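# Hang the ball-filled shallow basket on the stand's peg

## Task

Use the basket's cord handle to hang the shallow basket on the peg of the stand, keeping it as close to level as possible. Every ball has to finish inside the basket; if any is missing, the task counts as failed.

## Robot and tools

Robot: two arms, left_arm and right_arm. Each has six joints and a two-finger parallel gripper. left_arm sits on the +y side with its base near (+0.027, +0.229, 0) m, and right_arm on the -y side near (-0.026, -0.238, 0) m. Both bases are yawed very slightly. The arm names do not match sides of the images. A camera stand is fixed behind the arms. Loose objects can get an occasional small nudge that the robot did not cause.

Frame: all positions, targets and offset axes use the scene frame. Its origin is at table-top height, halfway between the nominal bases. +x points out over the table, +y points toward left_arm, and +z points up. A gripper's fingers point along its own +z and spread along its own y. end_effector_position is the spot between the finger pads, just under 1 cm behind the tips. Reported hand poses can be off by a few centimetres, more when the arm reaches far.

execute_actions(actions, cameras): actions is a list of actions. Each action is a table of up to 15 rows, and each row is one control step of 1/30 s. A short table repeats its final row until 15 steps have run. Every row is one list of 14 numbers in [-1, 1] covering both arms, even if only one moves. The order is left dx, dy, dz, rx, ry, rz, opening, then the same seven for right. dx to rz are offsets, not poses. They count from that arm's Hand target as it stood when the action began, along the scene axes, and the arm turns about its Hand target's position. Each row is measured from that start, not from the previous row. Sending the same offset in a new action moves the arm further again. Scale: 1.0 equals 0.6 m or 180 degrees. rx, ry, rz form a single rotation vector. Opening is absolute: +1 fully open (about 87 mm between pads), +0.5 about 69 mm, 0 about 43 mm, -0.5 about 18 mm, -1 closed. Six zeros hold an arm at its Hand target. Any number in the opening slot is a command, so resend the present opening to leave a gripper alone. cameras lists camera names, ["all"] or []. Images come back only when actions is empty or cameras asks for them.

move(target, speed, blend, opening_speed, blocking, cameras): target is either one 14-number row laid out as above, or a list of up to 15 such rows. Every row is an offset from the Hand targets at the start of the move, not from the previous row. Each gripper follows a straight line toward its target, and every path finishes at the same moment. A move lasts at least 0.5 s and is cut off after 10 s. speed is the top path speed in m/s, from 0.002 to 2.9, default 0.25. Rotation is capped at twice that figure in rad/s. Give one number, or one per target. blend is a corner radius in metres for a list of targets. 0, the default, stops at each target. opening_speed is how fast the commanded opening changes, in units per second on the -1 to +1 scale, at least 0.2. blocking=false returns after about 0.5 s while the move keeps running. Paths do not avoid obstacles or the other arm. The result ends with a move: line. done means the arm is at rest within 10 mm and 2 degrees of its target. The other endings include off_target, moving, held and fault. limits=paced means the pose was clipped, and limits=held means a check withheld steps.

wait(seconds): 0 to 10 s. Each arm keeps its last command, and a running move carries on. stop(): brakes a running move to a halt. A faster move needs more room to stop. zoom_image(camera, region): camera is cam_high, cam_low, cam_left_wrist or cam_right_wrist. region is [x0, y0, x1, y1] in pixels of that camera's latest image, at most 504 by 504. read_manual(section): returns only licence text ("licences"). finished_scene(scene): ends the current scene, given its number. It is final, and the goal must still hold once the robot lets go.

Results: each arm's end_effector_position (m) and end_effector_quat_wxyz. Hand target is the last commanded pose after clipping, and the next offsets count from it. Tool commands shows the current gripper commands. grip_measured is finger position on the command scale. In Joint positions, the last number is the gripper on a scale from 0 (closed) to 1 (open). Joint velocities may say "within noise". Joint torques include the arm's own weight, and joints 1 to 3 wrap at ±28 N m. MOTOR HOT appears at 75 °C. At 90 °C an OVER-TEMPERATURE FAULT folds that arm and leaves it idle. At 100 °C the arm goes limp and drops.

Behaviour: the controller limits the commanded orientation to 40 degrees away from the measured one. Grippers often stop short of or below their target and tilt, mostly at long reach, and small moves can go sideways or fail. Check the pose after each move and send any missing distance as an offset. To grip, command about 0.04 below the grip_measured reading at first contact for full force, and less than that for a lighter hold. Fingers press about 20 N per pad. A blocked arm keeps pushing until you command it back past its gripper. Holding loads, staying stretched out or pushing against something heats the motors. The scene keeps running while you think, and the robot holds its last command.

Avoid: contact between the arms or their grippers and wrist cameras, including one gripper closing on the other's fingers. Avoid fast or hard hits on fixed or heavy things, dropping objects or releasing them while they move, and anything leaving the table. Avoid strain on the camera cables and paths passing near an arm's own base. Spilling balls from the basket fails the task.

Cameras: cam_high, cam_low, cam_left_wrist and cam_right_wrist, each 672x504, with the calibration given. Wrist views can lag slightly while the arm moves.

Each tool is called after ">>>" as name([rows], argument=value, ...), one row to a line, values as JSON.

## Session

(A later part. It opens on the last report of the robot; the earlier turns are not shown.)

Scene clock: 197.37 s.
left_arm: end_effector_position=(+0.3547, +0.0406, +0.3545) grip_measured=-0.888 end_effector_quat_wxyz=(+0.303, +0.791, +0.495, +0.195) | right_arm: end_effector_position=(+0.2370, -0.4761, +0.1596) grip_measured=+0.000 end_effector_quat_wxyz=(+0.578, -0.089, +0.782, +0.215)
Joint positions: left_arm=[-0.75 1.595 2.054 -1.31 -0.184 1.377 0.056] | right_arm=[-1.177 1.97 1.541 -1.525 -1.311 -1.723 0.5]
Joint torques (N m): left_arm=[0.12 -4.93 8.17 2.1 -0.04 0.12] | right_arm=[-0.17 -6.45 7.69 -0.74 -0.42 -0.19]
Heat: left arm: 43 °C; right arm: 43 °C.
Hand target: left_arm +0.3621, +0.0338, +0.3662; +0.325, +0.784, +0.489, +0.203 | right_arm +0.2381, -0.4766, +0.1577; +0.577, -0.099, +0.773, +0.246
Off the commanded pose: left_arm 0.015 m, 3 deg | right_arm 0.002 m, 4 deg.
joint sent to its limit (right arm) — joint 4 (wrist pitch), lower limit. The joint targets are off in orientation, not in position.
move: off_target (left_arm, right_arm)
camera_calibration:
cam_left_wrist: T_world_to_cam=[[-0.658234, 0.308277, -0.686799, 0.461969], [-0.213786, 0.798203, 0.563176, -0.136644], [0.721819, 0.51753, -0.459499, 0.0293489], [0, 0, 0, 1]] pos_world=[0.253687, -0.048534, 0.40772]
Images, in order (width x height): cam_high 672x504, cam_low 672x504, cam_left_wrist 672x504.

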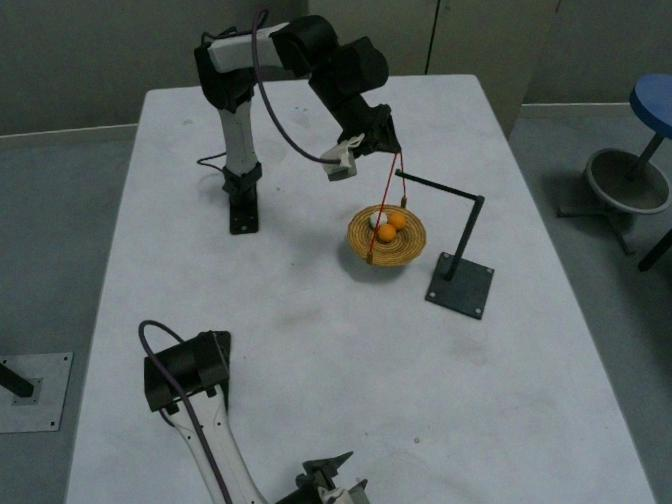

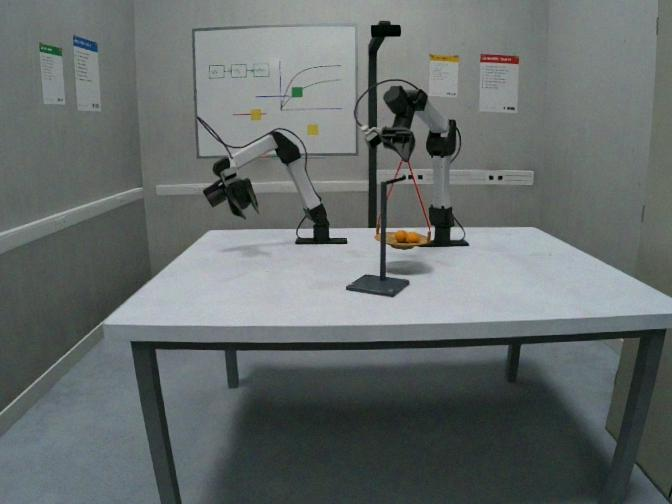

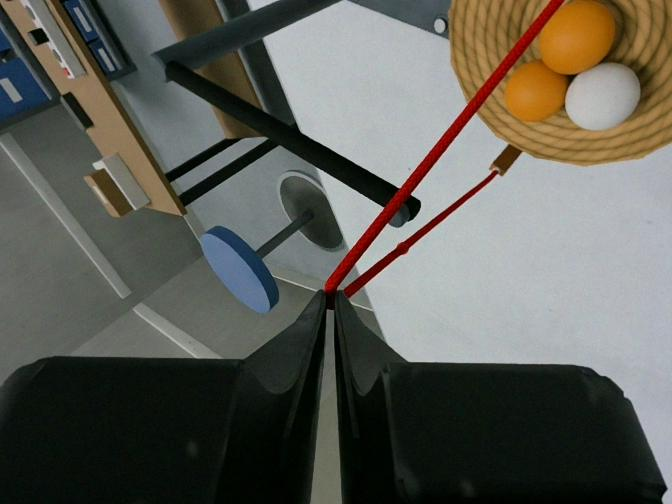

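>>> move(target=[0.086,-0.0415,0,0,0,0,-1,0,0,0,0,0,0,0], speed=0.05, cameras=["cam_high","cam_low","cam_left_wrist"])

>>> zoom_image(camera="cam_low", region=[360, 140, 460, 215])

>>> zoom_image(camera="cam_high", region=[370, 130, 490, 220])

Scene clock: 210.47 s.
left_arm: end_effector_position=(+0.4074, +0.0111, +0.3604) grip_measured=-0.888 end_effector_quat_wxyz=(+0.316, +0.786, +0.493, +0.198) | right_arm: end_effector_position=(+0.2370, -0.4761, +0.1596) grip_measured=+0.000 end_effector_quat_wxyz=(+0.578, -0.089, +0.782, +0.215)
Joint positions: left_arm=[-0.712 1.841 2.358 -1.337 -0.157 1.406 0.056] | right_arm=[-1.177 1.97 1.541 -1.525 -1.311 -1.723 0.5]
Joint torques (N m): left_arm=[0.75 -6.78 7.91 1.95 0.04 0.18] | right_arm=[-0.24 -6.71 7.46 -0.8 -0.38 -0.15]
Heat: left arm: 45 °C; right arm: 43 °C.
Hand target: left_arm +0.4136, +0.0089, +0.3662; +0.325, +0.784, +0.489, +0.203 | right_arm +0.2381, -0.4766, +0.1577; +0.577, -0.099, +0.773, +0.246
Off the commanded pose: left_arm 0.009 m, 1 deg | right_arm 0.002 m, 4 deg.
joint sent to its limit (right arm) — joint 4 (wrist pitch), lower limit. The joint targets are off in orientation, not in position.
move: off_target (right_arm)
camera_calibration:
cam_left_wrist: T_world_to_cam=[[-0.644274, 0.296024, -0.705182, 0.510893], [-0.224273, 0.808389, 0.544251, -0.0942167], [0.731173, 0.508799, -0.454434, 0.00370767], [0, 0, 0, 1]] pos_world=[0.305314, -0.0769594, 0.413235]
Images, in order (width x height): cam_high 672x504, cam_low 672x504, cam_left_wrist 672x504.

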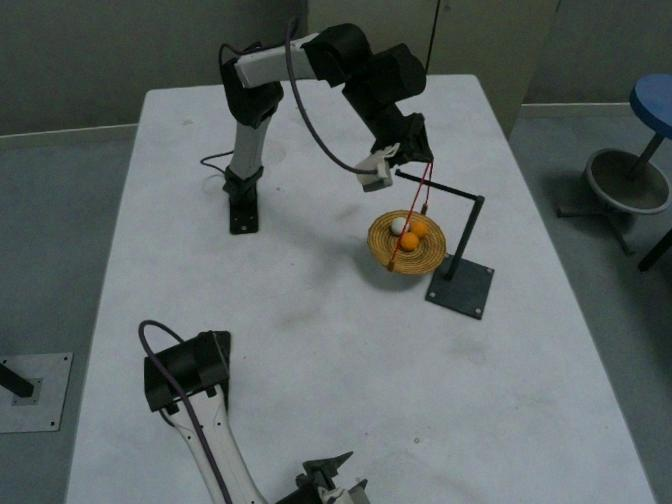

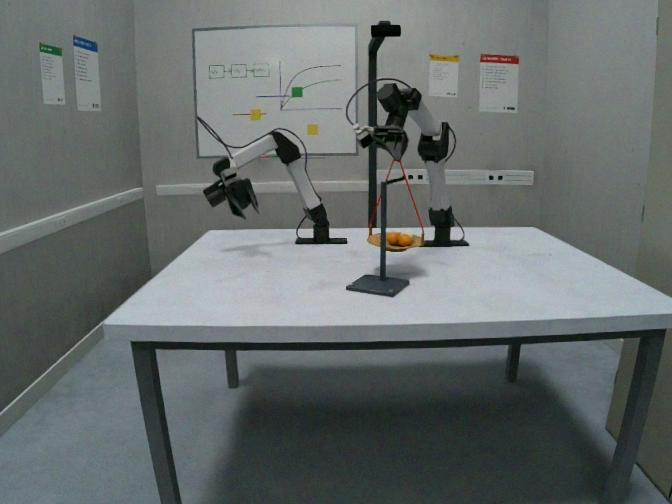

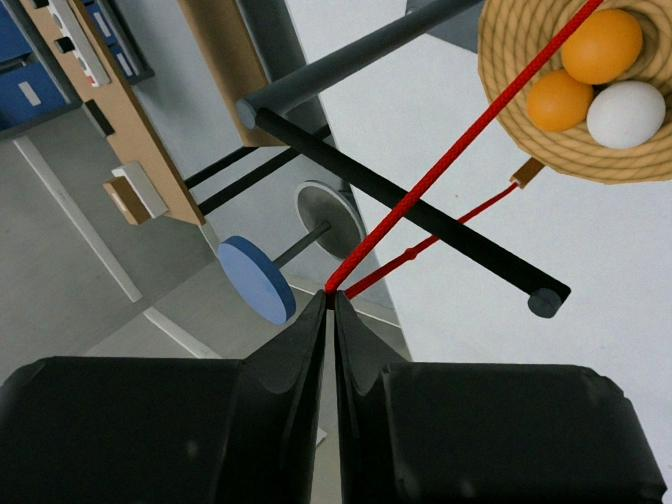

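Scaled by 5.040 from the camera's 672x504 image, which has a finer 960x720 frame.

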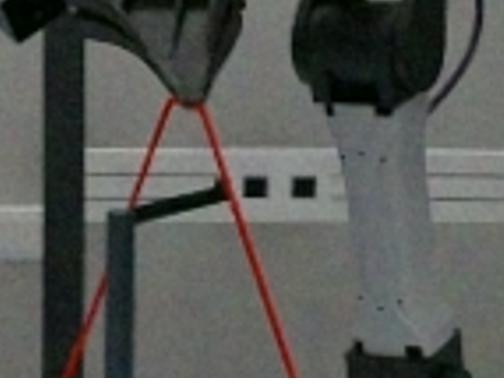

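Scaled by 4.200 from the camera's 672x504 image, which has a finer 960x720 frame.

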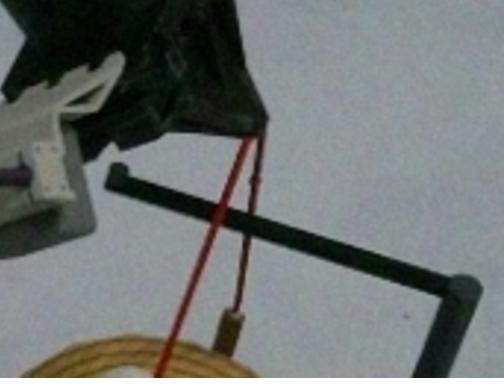

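>>> move(target=[0,0,-0.04,0,0,0,-1,0,0,0,0,0,0,0], speed=0.03, cameras=["cam_high","cam_low"])

>>> zoom_image(camera="cam_low", region=[360, 150, 420, 195])

>>> zoom_image(camera="cam_high", region=[390, 140, 490, 215])

Scene clock: 222.00 s.
left_arm: end_effector_position=(+0.4150, +0.0050, +0.3193) grip_measured=-0.888 end_effector_quat_wxyz=(+0.292, +0.795, +0.496, +0.190) | right_arm: end_effector_position=(+0.2370, -0.4761, +0.1596) grip_measured=+0.000 end_effector_quat_wxyz=(+0.578, -0.089, +0.782, +0.215)
Joint positions: left_arm=[-0.712 1.809 2.149 -1.213 -0.157 1.406 0.056] | right_arm=[-1.177 1.97 1.541 -1.525 -1.311 -1.723 0.5]
Joint torques (N m): left_arm=[0.73 -12.71 5.22 2.12 0.03 0.17] | right_arm=[-0.36 -6.94 7.46 -0.8 -0.39 -0.09]
Heat: left arm: 46 °C; right arm: 43 °C.
Hand target: left_arm +0.4136, +0.0089, +0.3422; +0.325, +0.784, +0.489, +0.203 | right_arm +0.2381, -0.4766, +0.1577; +0.577, -0.099, +0.773, +0.246
Off the commanded pose: left_arm 0.023 m, 4 deg | right_arm 0.002 m, 4 deg.
joint sent to its limit (right arm) — joint 4 (wrist pitch), lower limit. The joint targets are off in orientation, not in position.
move: off_target (left_arm, right_arm)
Images, in order (width x height): cam_high 672x504, cam_low 672x504.

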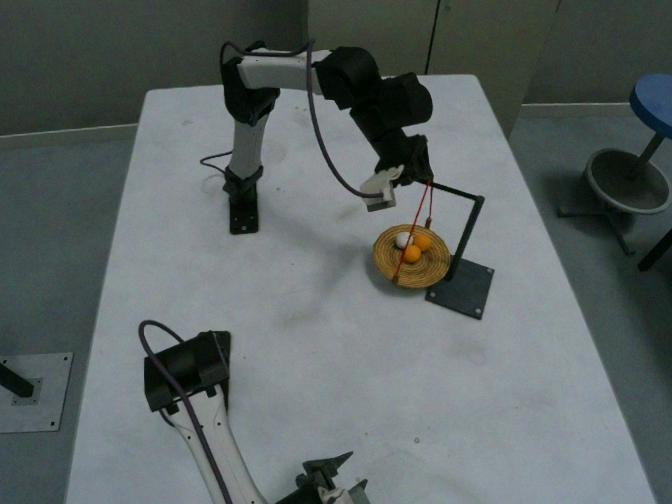

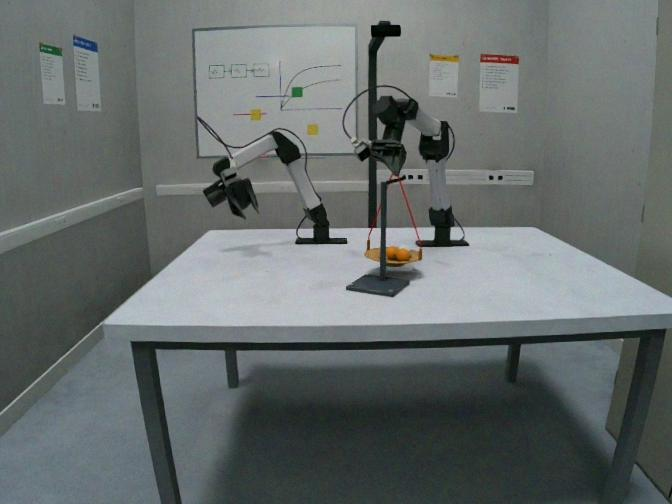

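Scaled by 8.400 from the camera's 672x504 image, which has a finer 960x720 frame.

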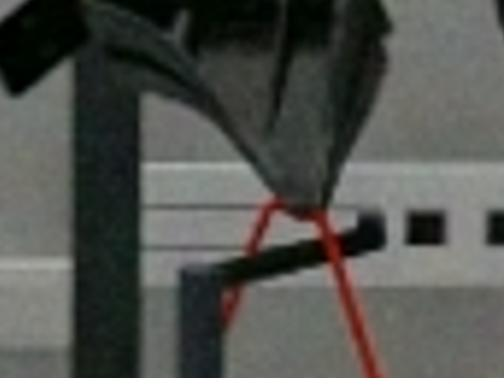

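Scaled by 5.040 from the camera's 672x504 image, which has a finer 960x720 frame.

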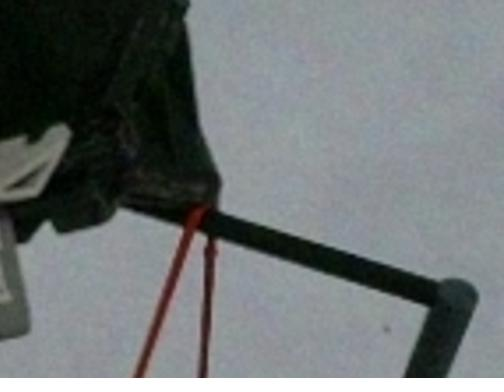

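>>> move(target=[-0.024,0.017,0.02,0,0,0,-1,0,0,0,0,0,0,0], speed=0.03, cameras=["cam_high","cam_low"])

>>> zoom_image(camera="cam_low", region=[360, 150, 420, 195])

>>> zoom_image(camera="cam_high", region=[390, 140, 490, 215])

Scene clock: 241.63 s.
left_arm: end_effector_position=(+0.4054, +0.0127, +0.3325) grip_measured=-0.888 end_effector_quat_wxyz=(+0.300, +0.792, +0.495, +0.193) | right_arm: end_effector_position=(+0.2370, -0.4761, +0.1596) grip_measured=+0.000 end_effector_quat_wxyz=(+0.578, -0.089, +0.782, +0.215)
Joint positions: left_arm=[-0.712 1.77 2.149 -1.234 -0.157 1.406 0.056] | right_arm=[-1.177 1.97 1.541 -1.525 -1.311 -1.723 0.5]
Joint torques (N m): left_arm=[0.5 -12.1 6.01 1.87 0.01 0.15] | right_arm=[-0.05 -6.58 7.36 -0.82 -0.39 -0.17]
Heat: left arm: 44 °C; right arm: 43 °C.
Hand target: left_arm +0.3993, +0.0191, +0.3541; +0.325, +0.784, +0.489, +0.203 | right_arm +0.2381, -0.4766, +0.1577; +0.577, -0.099, +0.773, +0.246
Off the commanded pose: left_arm 0.024 m, 3 deg | right_arm 0.002 m, 4 deg.
joint sent to its limit (right arm) — joint 4 (wrist pitch), lower limit. The joint targets are off in orientation, not in position.
move: off_target (left_arm, right_arm)
Images, in order (width x height): cam_high 672x504, cam_low 672x504.

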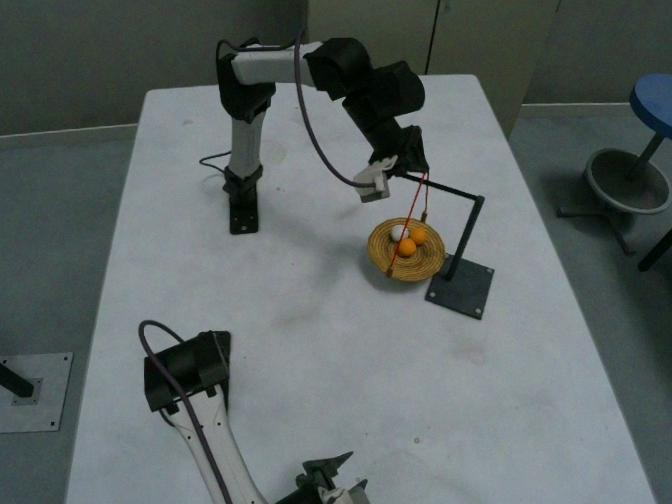

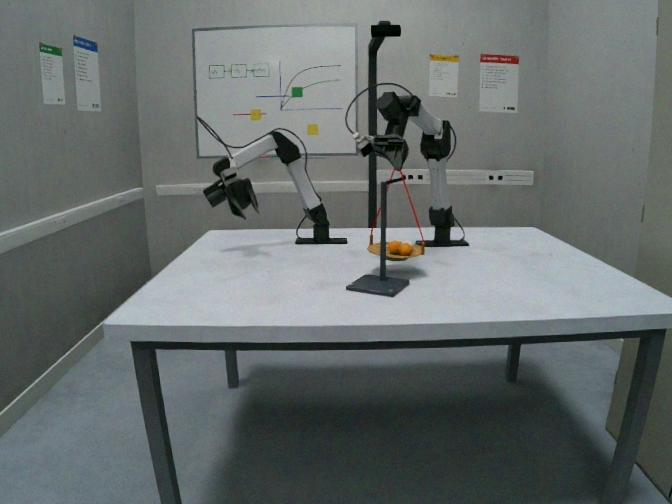

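Scaled by 8.400 from the camera's 672x504 image, which has a finer 960x720 frame.

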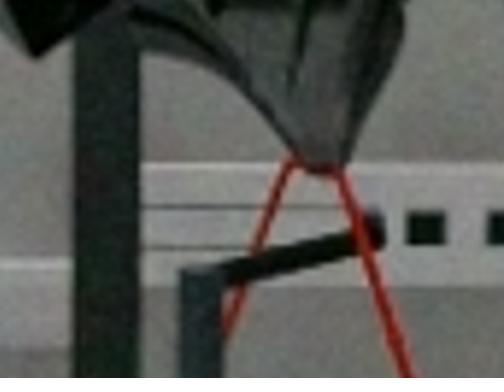

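Scaled by 5.040 from the camera's 672x504 image, which has a finer 960x720 frame.

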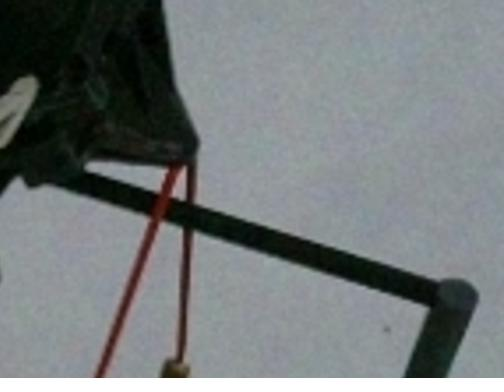

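>>> move(target=[-0.005,0.012,-0.022,0,0,0,-1,0,0,0,0,0,0,0], speed=0.03, cameras=["cam_high","cam_low"])

>>> zoom_image(camera="cam_low", region=[360, 150, 420, 195])

>>> zoom_image(camera="cam_high", region=[390, 140, 490, 215])

Scene clock: 253.93 s.
left_arm: end_effector_position=(+0.3974, +0.0225, +0.3200) grip_measured=-0.888 end_effector_quat_wxyz=(+0.293, +0.795, +0.496, +0.191) | right_arm: end_effector_position=(+0.2370, -0.4761, +0.1596) grip_measured=+0.000 end_effector_quat_wxyz=(+0.578, -0.089, +0.782, +0.215)
Joint positions: left_arm=[-0.703 1.7 2.017 -1.187 -0.152 1.412 0.056] | right_arm=[-1.177 1.97 1.541 -1.525 -1.311 -1.723 0.5]
Joint torques (N m): left_arm=[0.76 -11.59 5.3 2.12 0.04 0.18] | right_arm=[0.1 -6.71 7.87 -0.77 -0.42 -0.13]
Heat: left arm: 45 °C; right arm: 43 °C.
Hand target: left_arm +0.3962, +0.0262, +0.3409; +0.325, +0.784, +0.489, +0.203 | right_arm +0.2381, -0.4766, +0.1577; +0.577, -0.099, +0.773, +0.246
Off the commanded pose: left_arm 0.021 m, 4 deg | right_arm 0.002 m, 4 deg.
joint sent to its limit (right arm) — joint 4 (wrist pitch), lower limit. The joint targets are off in orientation, not in position.
move: off_target (left_arm, right_arm)
Images, in order (width x height): cam_high 672x504, cam_low 672x504.

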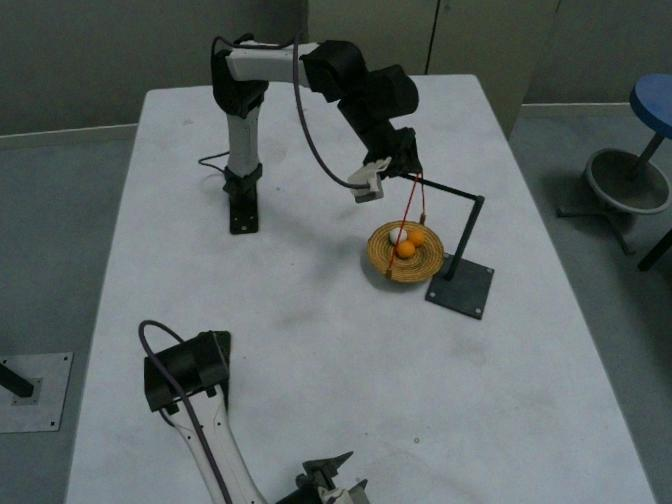

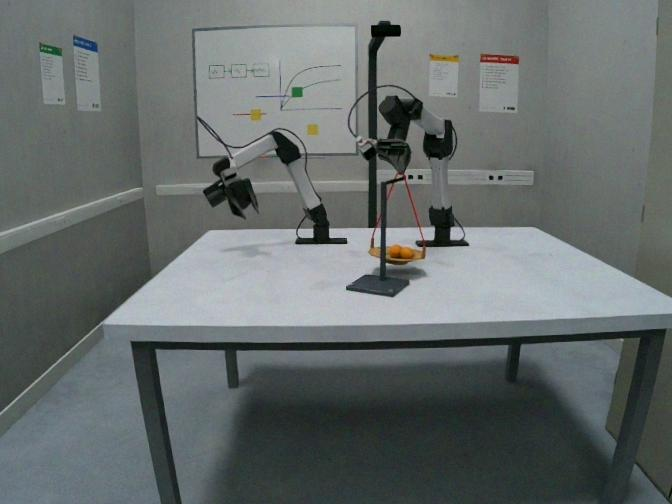

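Scaled by 8.400 from the camera's 672x504 image, which has a finer 960x720 frame.

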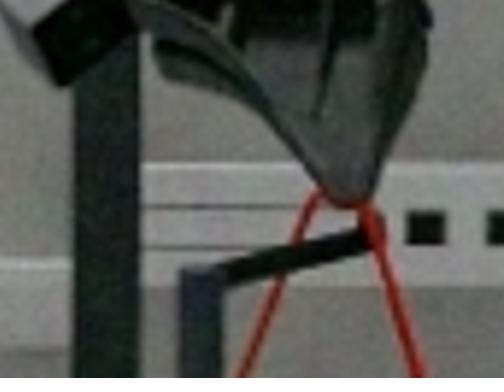

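Scaled by 5.040 from the camera's 672x504 image, which has a finer 960x720 frame.

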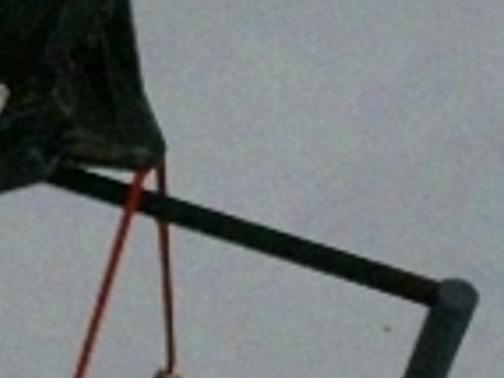

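>>> move(target=[0.0,-0.006,-0.012,0,0,0,-1,0,0,0,0,0,0,0], speed=0.03, cameras=["cam_high","cam_low"])

>>> zoom_image(camera="cam_low", region=[370, 155, 418, 191])

>>> zoom_image(camera="cam_high", region=[390, 140, 490, 215])

Scene clock: 261.73 s.
left_arm: end_effector_position=(+0.3987, +0.0216, +0.3130) grip_measured=-0.888 end_effector_quat_wxyz=(+0.293, +0.795, +0.496, +0.190) | right_arm: end_effector_position=(+0.2370, -0.4761, +0.1596) grip_measured=+0.000 end_effector_quat_wxyz=(+0.578, -0.089, +0.782, +0.215)
Joint positions: left_arm=[-0.703 1.69 1.973 -1.154 -0.152 1.412 0.056] | right_arm=[-1.177 1.97 1.541 -1.525 -1.311 -1.723 0.5]
Joint torques (N m): left_arm=[0.08 -11.51 5.35 2.12 -0.02 0.11] | right_arm=[0.08 -6.61 7.83 -0.78 -0.32 -0.14]
Heat: left arm: 46 °C; right arm: 43 °C.
Hand target: left_arm +0.3963, +0.0227, +0.3337; +0.325, +0.784, +0.489, +0.203 | right_arm +0.2381, -0.4766, +0.1577; +0.577, -0.099, +0.773, +0.246
Off the commanded pose: left_arm 0.021 m, 4 deg | right_arm 0.002 m, 4 deg.
joint sent to its limit (right arm) — joint 4 (wrist pitch), lower limit. The joint targets are off in orientation, not in position.
move: off_target (left_arm, right_arm)
Images, in order (width x height): cam_high 672x504, cam_low 672x504.

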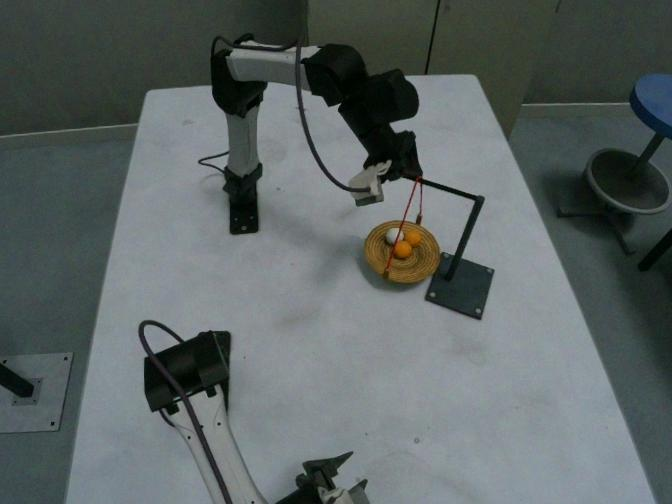

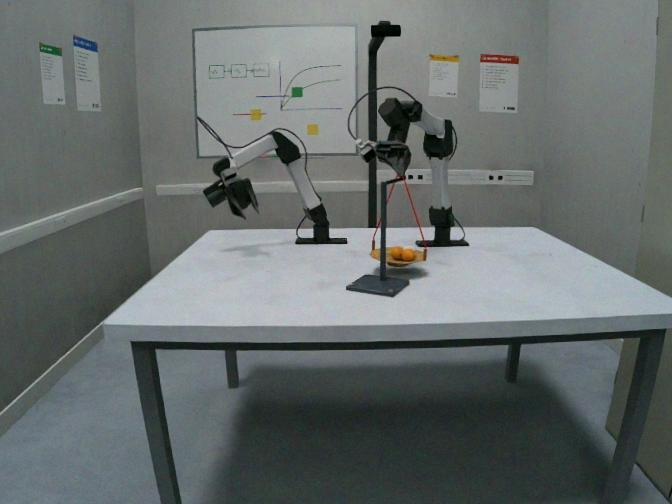

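Scaled by 10.500 from the camera's 672x504 image, which has a finer 960x720 frame.

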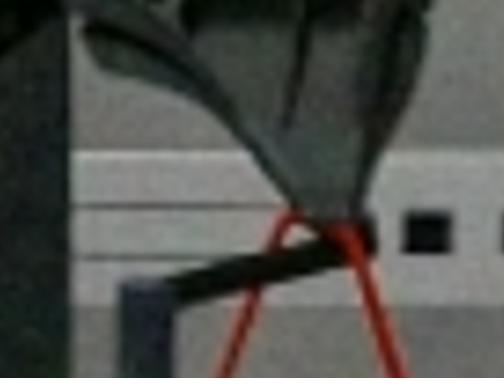

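Scaled by 5.040 from the camera's 672x504 image, which has a finer 960x720 frame.

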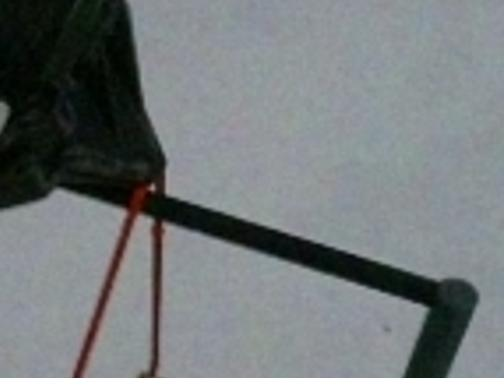

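>>> move(target=[0,0,0.004,0,0,0,-0.74,0,0,0,0,0,0,0], speed=0.02, opening_speed=0.3, cameras=["cam_high","cam_low"])

>>> zoom_image(camera="cam_low", region=[370, 155, 418, 191])

>>> zoom_image(camera="cam_high", region=[390, 140, 490, 215])

Scene clock: 272.00 s.
left_arm: end_effector_position=(+0.3999, +0.0204, +0.3167) grip_measured=-0.740 end_effector_quat_wxyz=(+0.301, +0.792, +0.495, +0.193) | right_arm: end_effector_position=(+0.2370, -0.4761, +0.1596) grip_measured=+0.000 end_effector_quat_wxyz=(+0.578, -0.089, +0.782, +0.215)
Joint positions: left_arm=[-0.703 1.686 1.973 -1.14 -0.151 1.412 0.13] | right_arm=[-1.177 1.97 1.541 -1.525 -1.311 -1.723 0.5]
Joint torques (N m): left_arm=[0.08 -10.65 6.67 1.92 -0.02 0.11] | right_arm=[-0.12 -6.61 7.84 -0.73 -0.4 -0.15]
Heat: left arm: 48 °C; right arm: 43 °C.
Hand target: left_arm +0.3962, +0.0226, +0.3361; +0.325, +0.784, +0.489, +0.203 | right_arm +0.2381, -0.4766, +0.1577; +0.577, -0.099, +0.773, +0.246
Off the commanded pose: left_arm 0.020 m, 3 deg | right_arm 0.002 m, 4 deg.
joint sent to its limit (right arm) — joint 4 (wrist pitch), lower limit. The joint targets are off in orientation, not in position.
move: off_target (left_arm, right_arm)
Images, in order (width x height): cam_high 672x504, cam_low 672x504.

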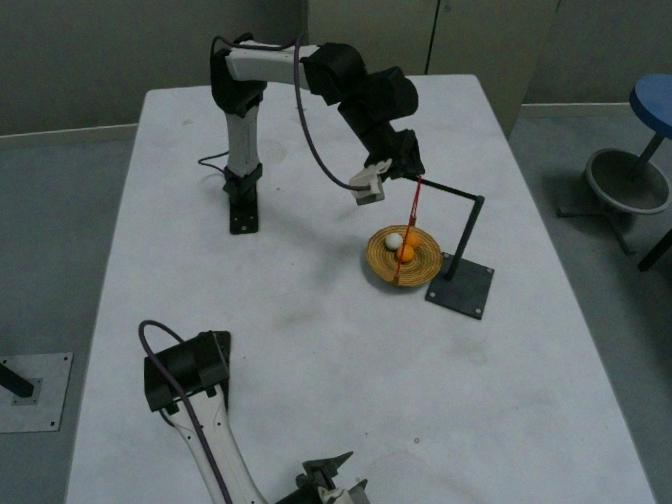

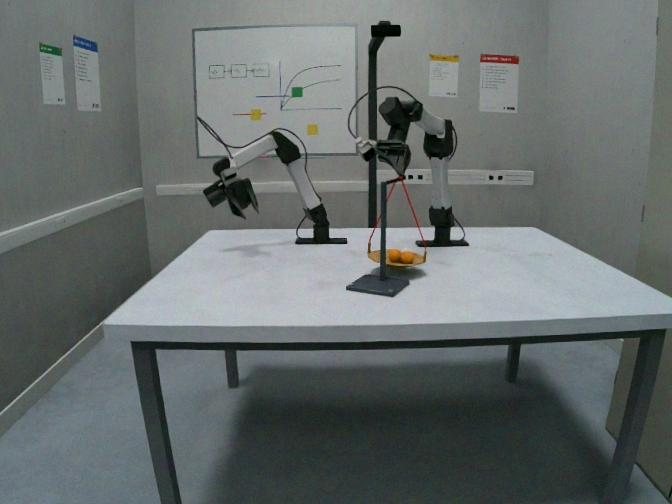

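Scaled by 10.500 from the camera's 672x504 image, which has a finer 960x720 frame.

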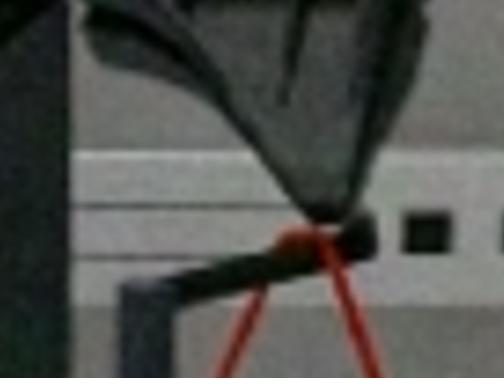

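Scaled by 5.040 from the camera's 672x504 image, which has a finer 960x720 frame.

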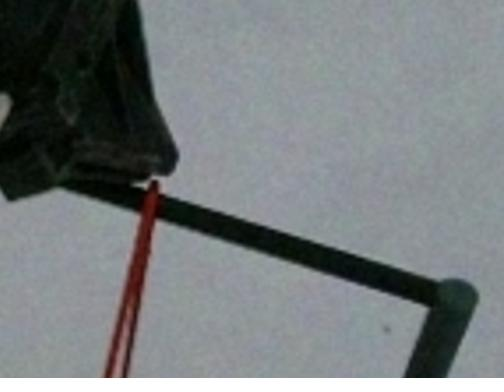

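>>> move([
  [-0.037,0.018,0.045,0,0,0,-0.74,0,0,0,0,0,0,0],
  [-0.11,0.05,0.08,0,0,0,-0.74,0,0,0,0,0,0,0],
], speed=[0.04,0.1], blend=[0.01,0], cameras=["cam_high","cam_low","cam_left_wrist"])

>>> zoom_image(camera="cam_low", region=[350, 160, 470, 280])

>>> zoom_image(camera="cam_high", region=[350, 160, 490, 300])

Scene clock: 281.43 s.
left_arm: end_effector_position=(+0.3362, +0.0473, +0.3731) grip_measured=-0.740 end_effector_quat_wxyz=(+0.315, +0.791, +0.487, +0.197) | right_arm: end_effector_position=(+0.2370, -0.4761, +0.1596) grip_measured=+0.000 end_effector_quat_wxyz=(+0.578, -0.089, +0.782, +0.215)
Joint positions: left_arm=[-0.773 1.557 2.095 -1.367 -0.19 1.373 0.13] | right_arm=[-1.177 1.97 1.541 -1.525 -1.311 -1.723 0.5]
Joint torques (N m): left_arm=[-0.24 -6.9 6.91 1.67 -0.16 -0.06] | right_arm=[0.01 -6.67 7.76 -0.79 -0.39 -0.22]
Heat: left arm: 48 °C; right arm: 43 °C.
Hand target: left_arm +0.3302, +0.0527, +0.3841; +0.325, +0.784, +0.489, +0.203 | right_arm +0.2381, -0.4766, +0.1577; +0.577, -0.099, +0.773, +0.246
Off the commanded pose: left_arm 0.014 m, 2 deg | right_arm 0.002 m, 4 deg.
joint sent to its limit (right arm) — joint 4 (wrist pitch), lower limit. The joint targets are off in orientation, not in position.
move: off_target (left_arm, right_arm)
camera_calibration:
cam_left_wrist: T_world_to_cam=[[-0.640478, 0.308629, -0.703232, 0.460581], [-0.211505, 0.809397, 0.547852, -0.152081], [0.738277, 0.499625, -0.453124, 0.040653], [0, 0, 0, 1]] pos_world=[0.232813, -0.039366, 0.425634]
Images, in order (width x height): cam_high 672x504, cam_low 672x504, cam_left_wrist 672x504.

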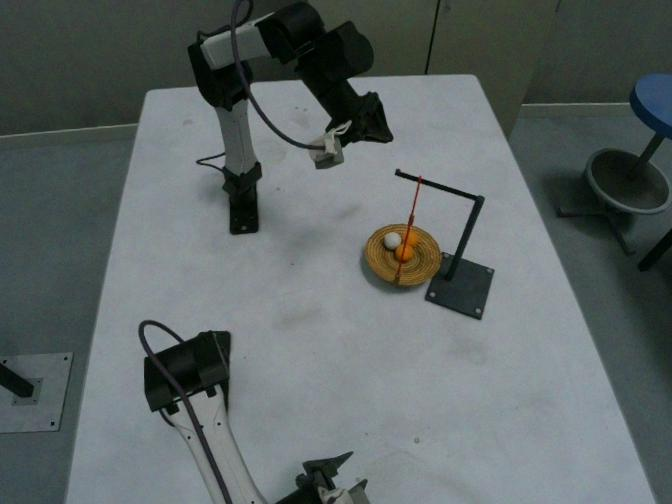

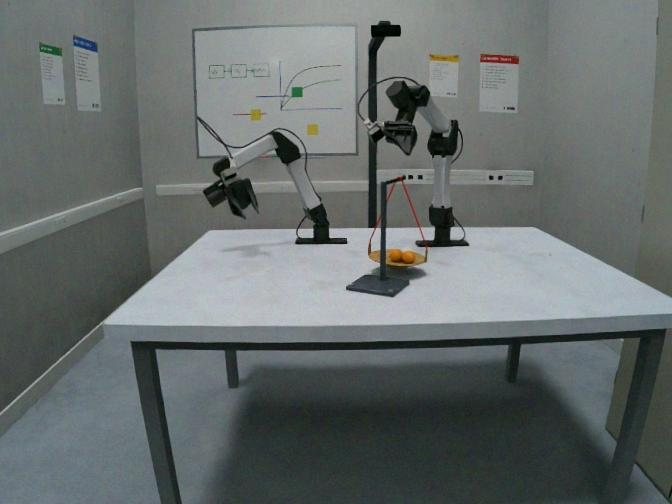

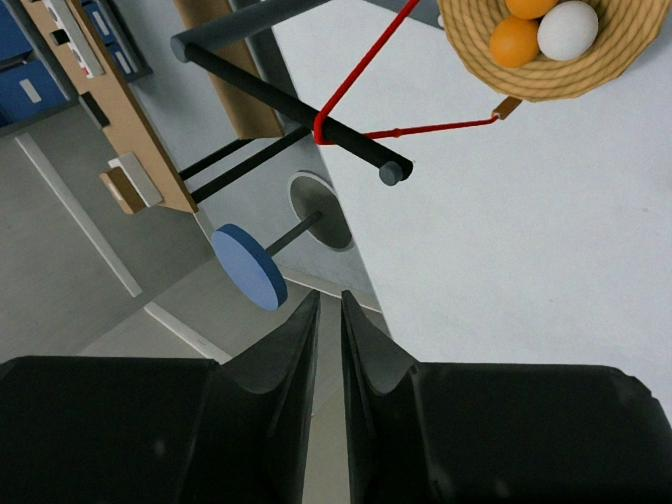

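Scaled by 4.200 from the camera's 672x504 image, which has a finer 960x720 frame.

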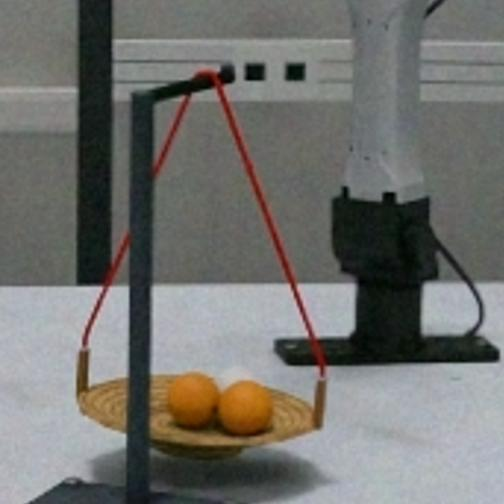

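Scaled by 3.600 from the camera's 672x504 image, which has a finer 960x720 frame.

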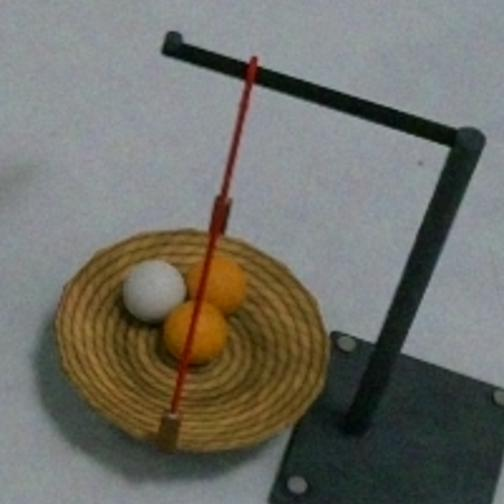

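>>> zoom_image(camera="cam_low", region=[364, 232, 434, 284])

>>> zoom_image(camera="cam_high", region=[358, 210, 448, 295])

>>> zoom_image(camera="cam_left_wrist", region=[290, 0, 672, 200])

Scaled by 7.200 from the camera's 672x504 image, which has a finer 960x720 frame.

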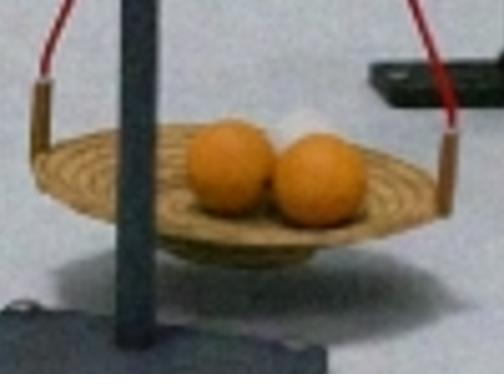

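Scaled by 5.600 from the camera's 672x504 image, which has a finer 960x720 frame.

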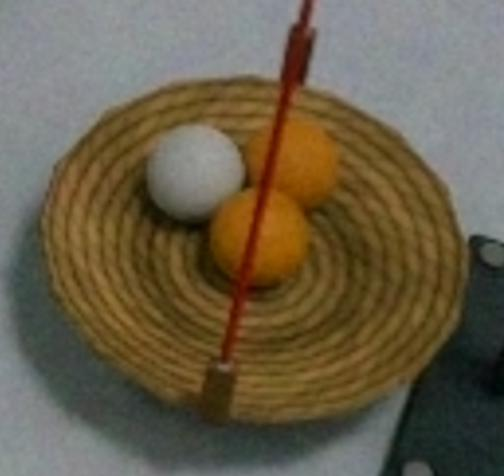

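Scaled by 1.319 from the camera's 672x504 image, which has a finer 960x720 frame.

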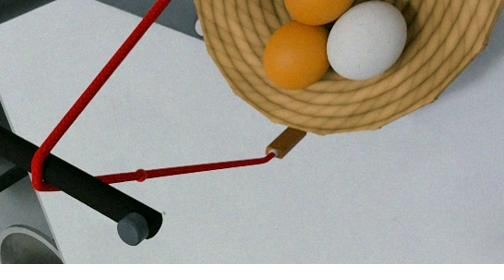

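>>> move(target=[-0.133,0.25,-0.03,0,0,0,-0.74,0.111,0.65,0.02,-0.0721,-0.0538,-0.086,-0.1], speed=0.15, cameras=["all"])

>>> zoom_image(camera="cam_high", region=[340, 160, 460, 280])

>>> zoom_image(camera="cam_low", region=[350, 160, 470, 280])

Scene clock: 325.80 s.
left_arm: end_effector_position=(+0.2542, +0.2032, +0.3714) grip_measured=-0.740 end_effector_quat_wxyz=(+0.328, +0.780, +0.489, +0.213) | right_arm: end_effector_position=(+0.2975, -0.0915, +0.1554) grip_measured=-0.100 end_effector_quat_wxyz=(+0.639, -0.090, +0.762, +0.062)
Joint positions: left_arm=[-0.146 1.063 1.748 -1.48 0.231 1.816 0.13] | right_arm=[0.63 1.077 0.409 0.477 0.386 0.052 0.45]
Joint torques (N m): left_arm=[0.81 -0.39 3.66 1.64 0.31 0.14] | right_arm=[-0.03 -1.73 9.83 2.61 0.23 0.06]
Heat: left arm: 45 °C; right arm: 44 °C.
Hand target: left_arm +0.2505, +0.2027, +0.3662; +0.325, +0.784, +0.489, +0.203 | right_arm +0.3047, -0.0865, +0.1698; +0.652, -0.079, +0.751, +0.069
Off the commanded pose: left_arm 0.007 m, 1 deg | right_arm 0.017 m, 2 deg.
move: off_target (right_arm)
camera_calibration:
cam_left_wrist: T_world_to_cam=[[-0.616845, 0.288605, -0.732263, 0.367609], [-0.248271, 0.811508, 0.528977, -0.278758], [0.746902, 0.508097, -0.428922, 0.00961735], [0, 0, 0, 1]] pos_world=[0.150367, 0.115234, 0.420768]
cam_right_wrist: T_world_to_cam=[[0.215467, -0.97636, 0.0172001, -0.157518], [-0.850792, -0.196344, -0.487444, 0.331535], [0.479297, 0.0903945, -0.872985, 0.144645], [0, 0, 0, 1]] pos_world=[0.246679, -0.101774, 0.290587]

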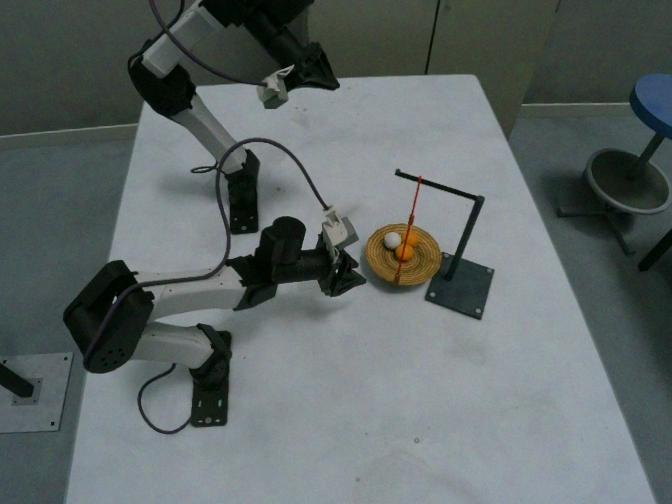

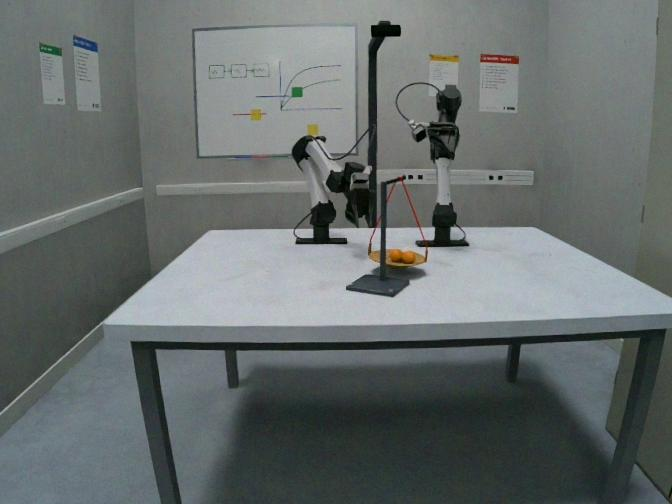

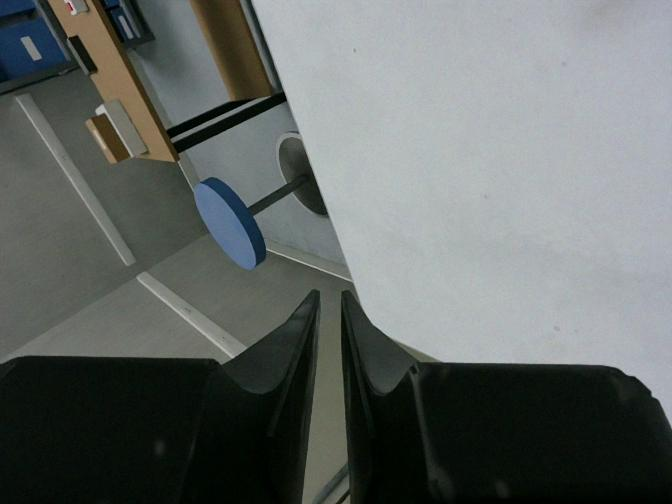

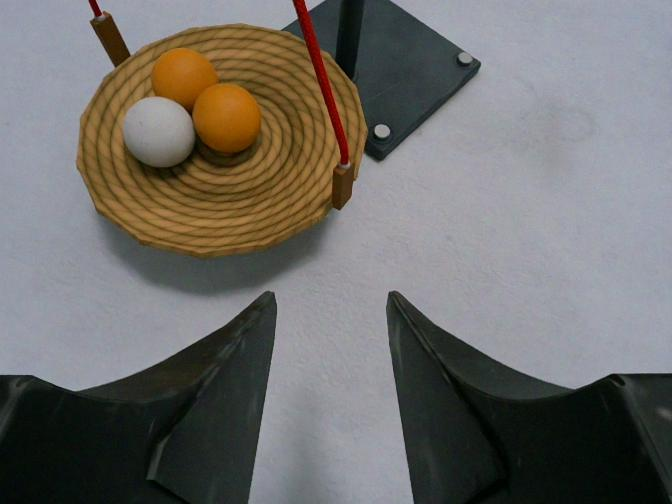

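Scaled by 4.200 from the camera's 672x504 image, which has a finer 960x720 frame.

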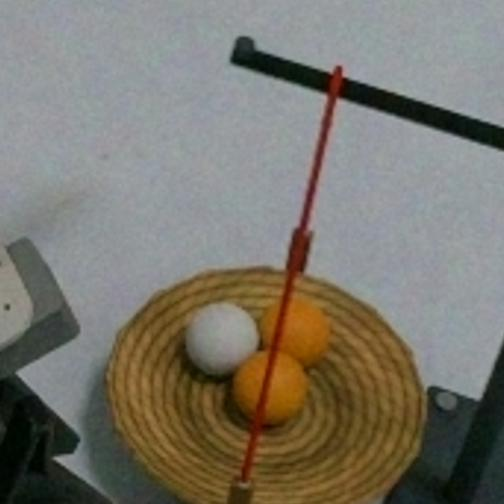

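Scaled by 4.200 from the camera's 672x504 image, which has a finer 960x720 frame.

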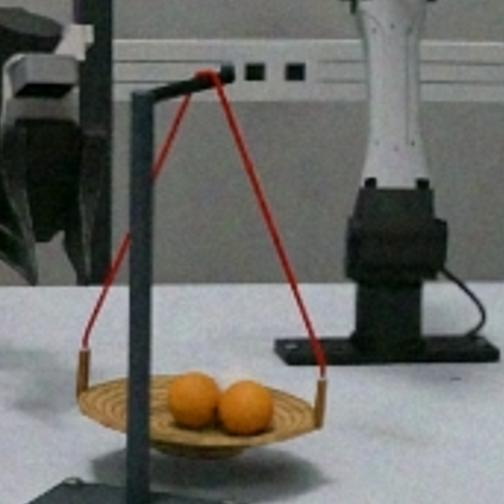

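>>> move(target=[0,0,0,0,0,0,-0.74,0.127,0.045,0.01,0,0,0,-0.1], speed=0.07, cameras=["cam_high","cam_low","cam_right_wrist"])

>>> zoom_image(camera="cam_low", region=[350, 160, 470, 280])

Scene clock: 342.23 s.
left_arm: end_effector_position=(+0.2541, +0.2032, +0.3714) grip_measured=-0.740 end_effector_quat_wxyz=(+0.328, +0.780, +0.489, +0.212) | right_arm: end_effector_position=(+0.3719, -0.0643, +0.1655) grip_measured=-0.100 end_effector_quat_wxyz=(+0.641, -0.080, +0.761, +0.063)
Joint positions: left_arm=[-0.146 1.063 1.748 -1.481 0.232 1.816 0.13] | right_arm=[0.563 1.429 0.669 0.579 0.333 0.052 0.45]
Joint torques (N m): left_arm=[0.79 -0.39 3.66 1.65 0.3 0.14] | right_arm=[-0.98 -3.89 9.59 2.62 0.04 -0.09]
Heat: left arm: 42 °C; right arm: 46 °C.
Hand target: left_arm +0.2504, +0.2027, +0.3661; +0.325, +0.784, +0.489, +0.203 | right_arm +0.3809, -0.0596, +0.1756; +0.652, -0.079, +0.751, +0.069
Off the commanded pose: left_arm 0.006 m, 1 deg | right_arm 0.014 m, 2 deg.
move: off_target (right_arm)
camera_calibration:
cam_right_wrist: T_world_to_cam=[[0.200786, -0.979625, 0.00445271, -0.13972], [-0.851807, -0.176829, -0.493109, 0.407739], [0.48385, 0.0952165, -0.869956, 0.113454], [0, 0, 0, 1]] pos_world=[0.320474, -0.0755755, 0.300383]
Images, in order (width x height): cam_high 672x504, cam_low 672x504, cam_right_wrist 672x504.

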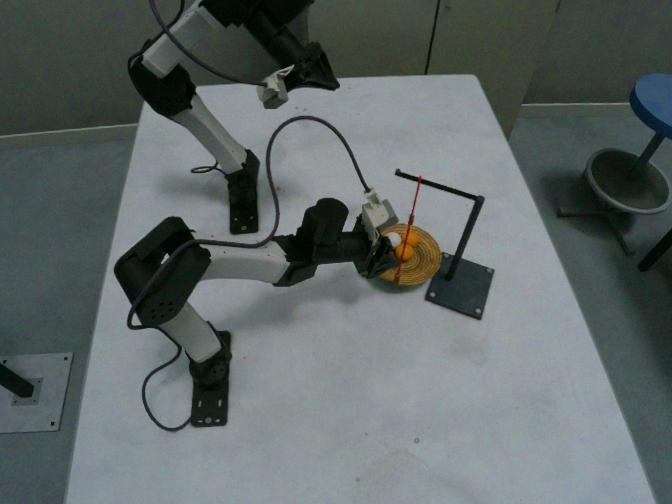

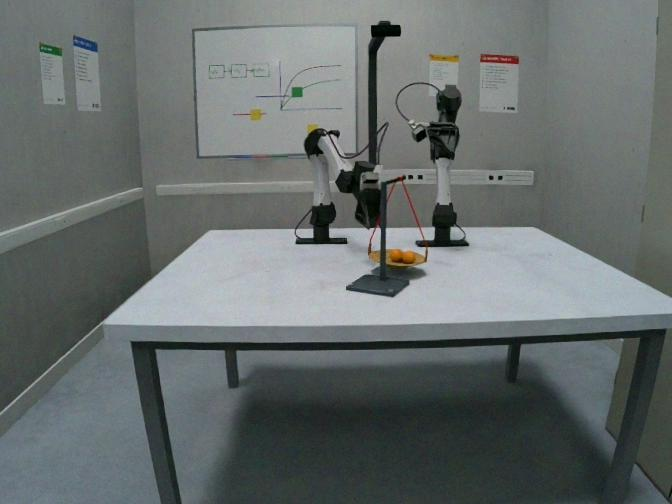

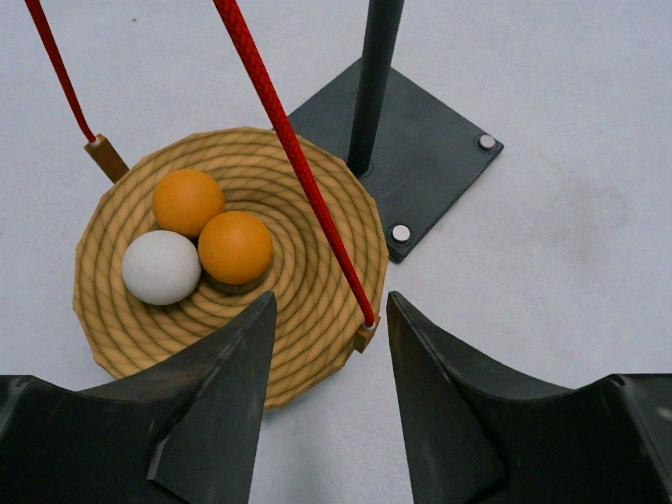

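Scaled by 4.200 from the camera's 672x504 image, which has a finer 960x720 frame.

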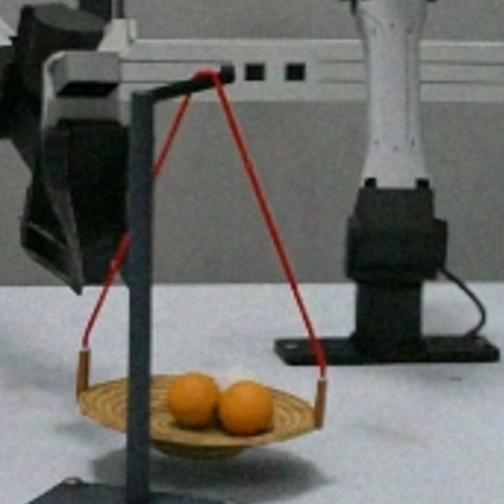

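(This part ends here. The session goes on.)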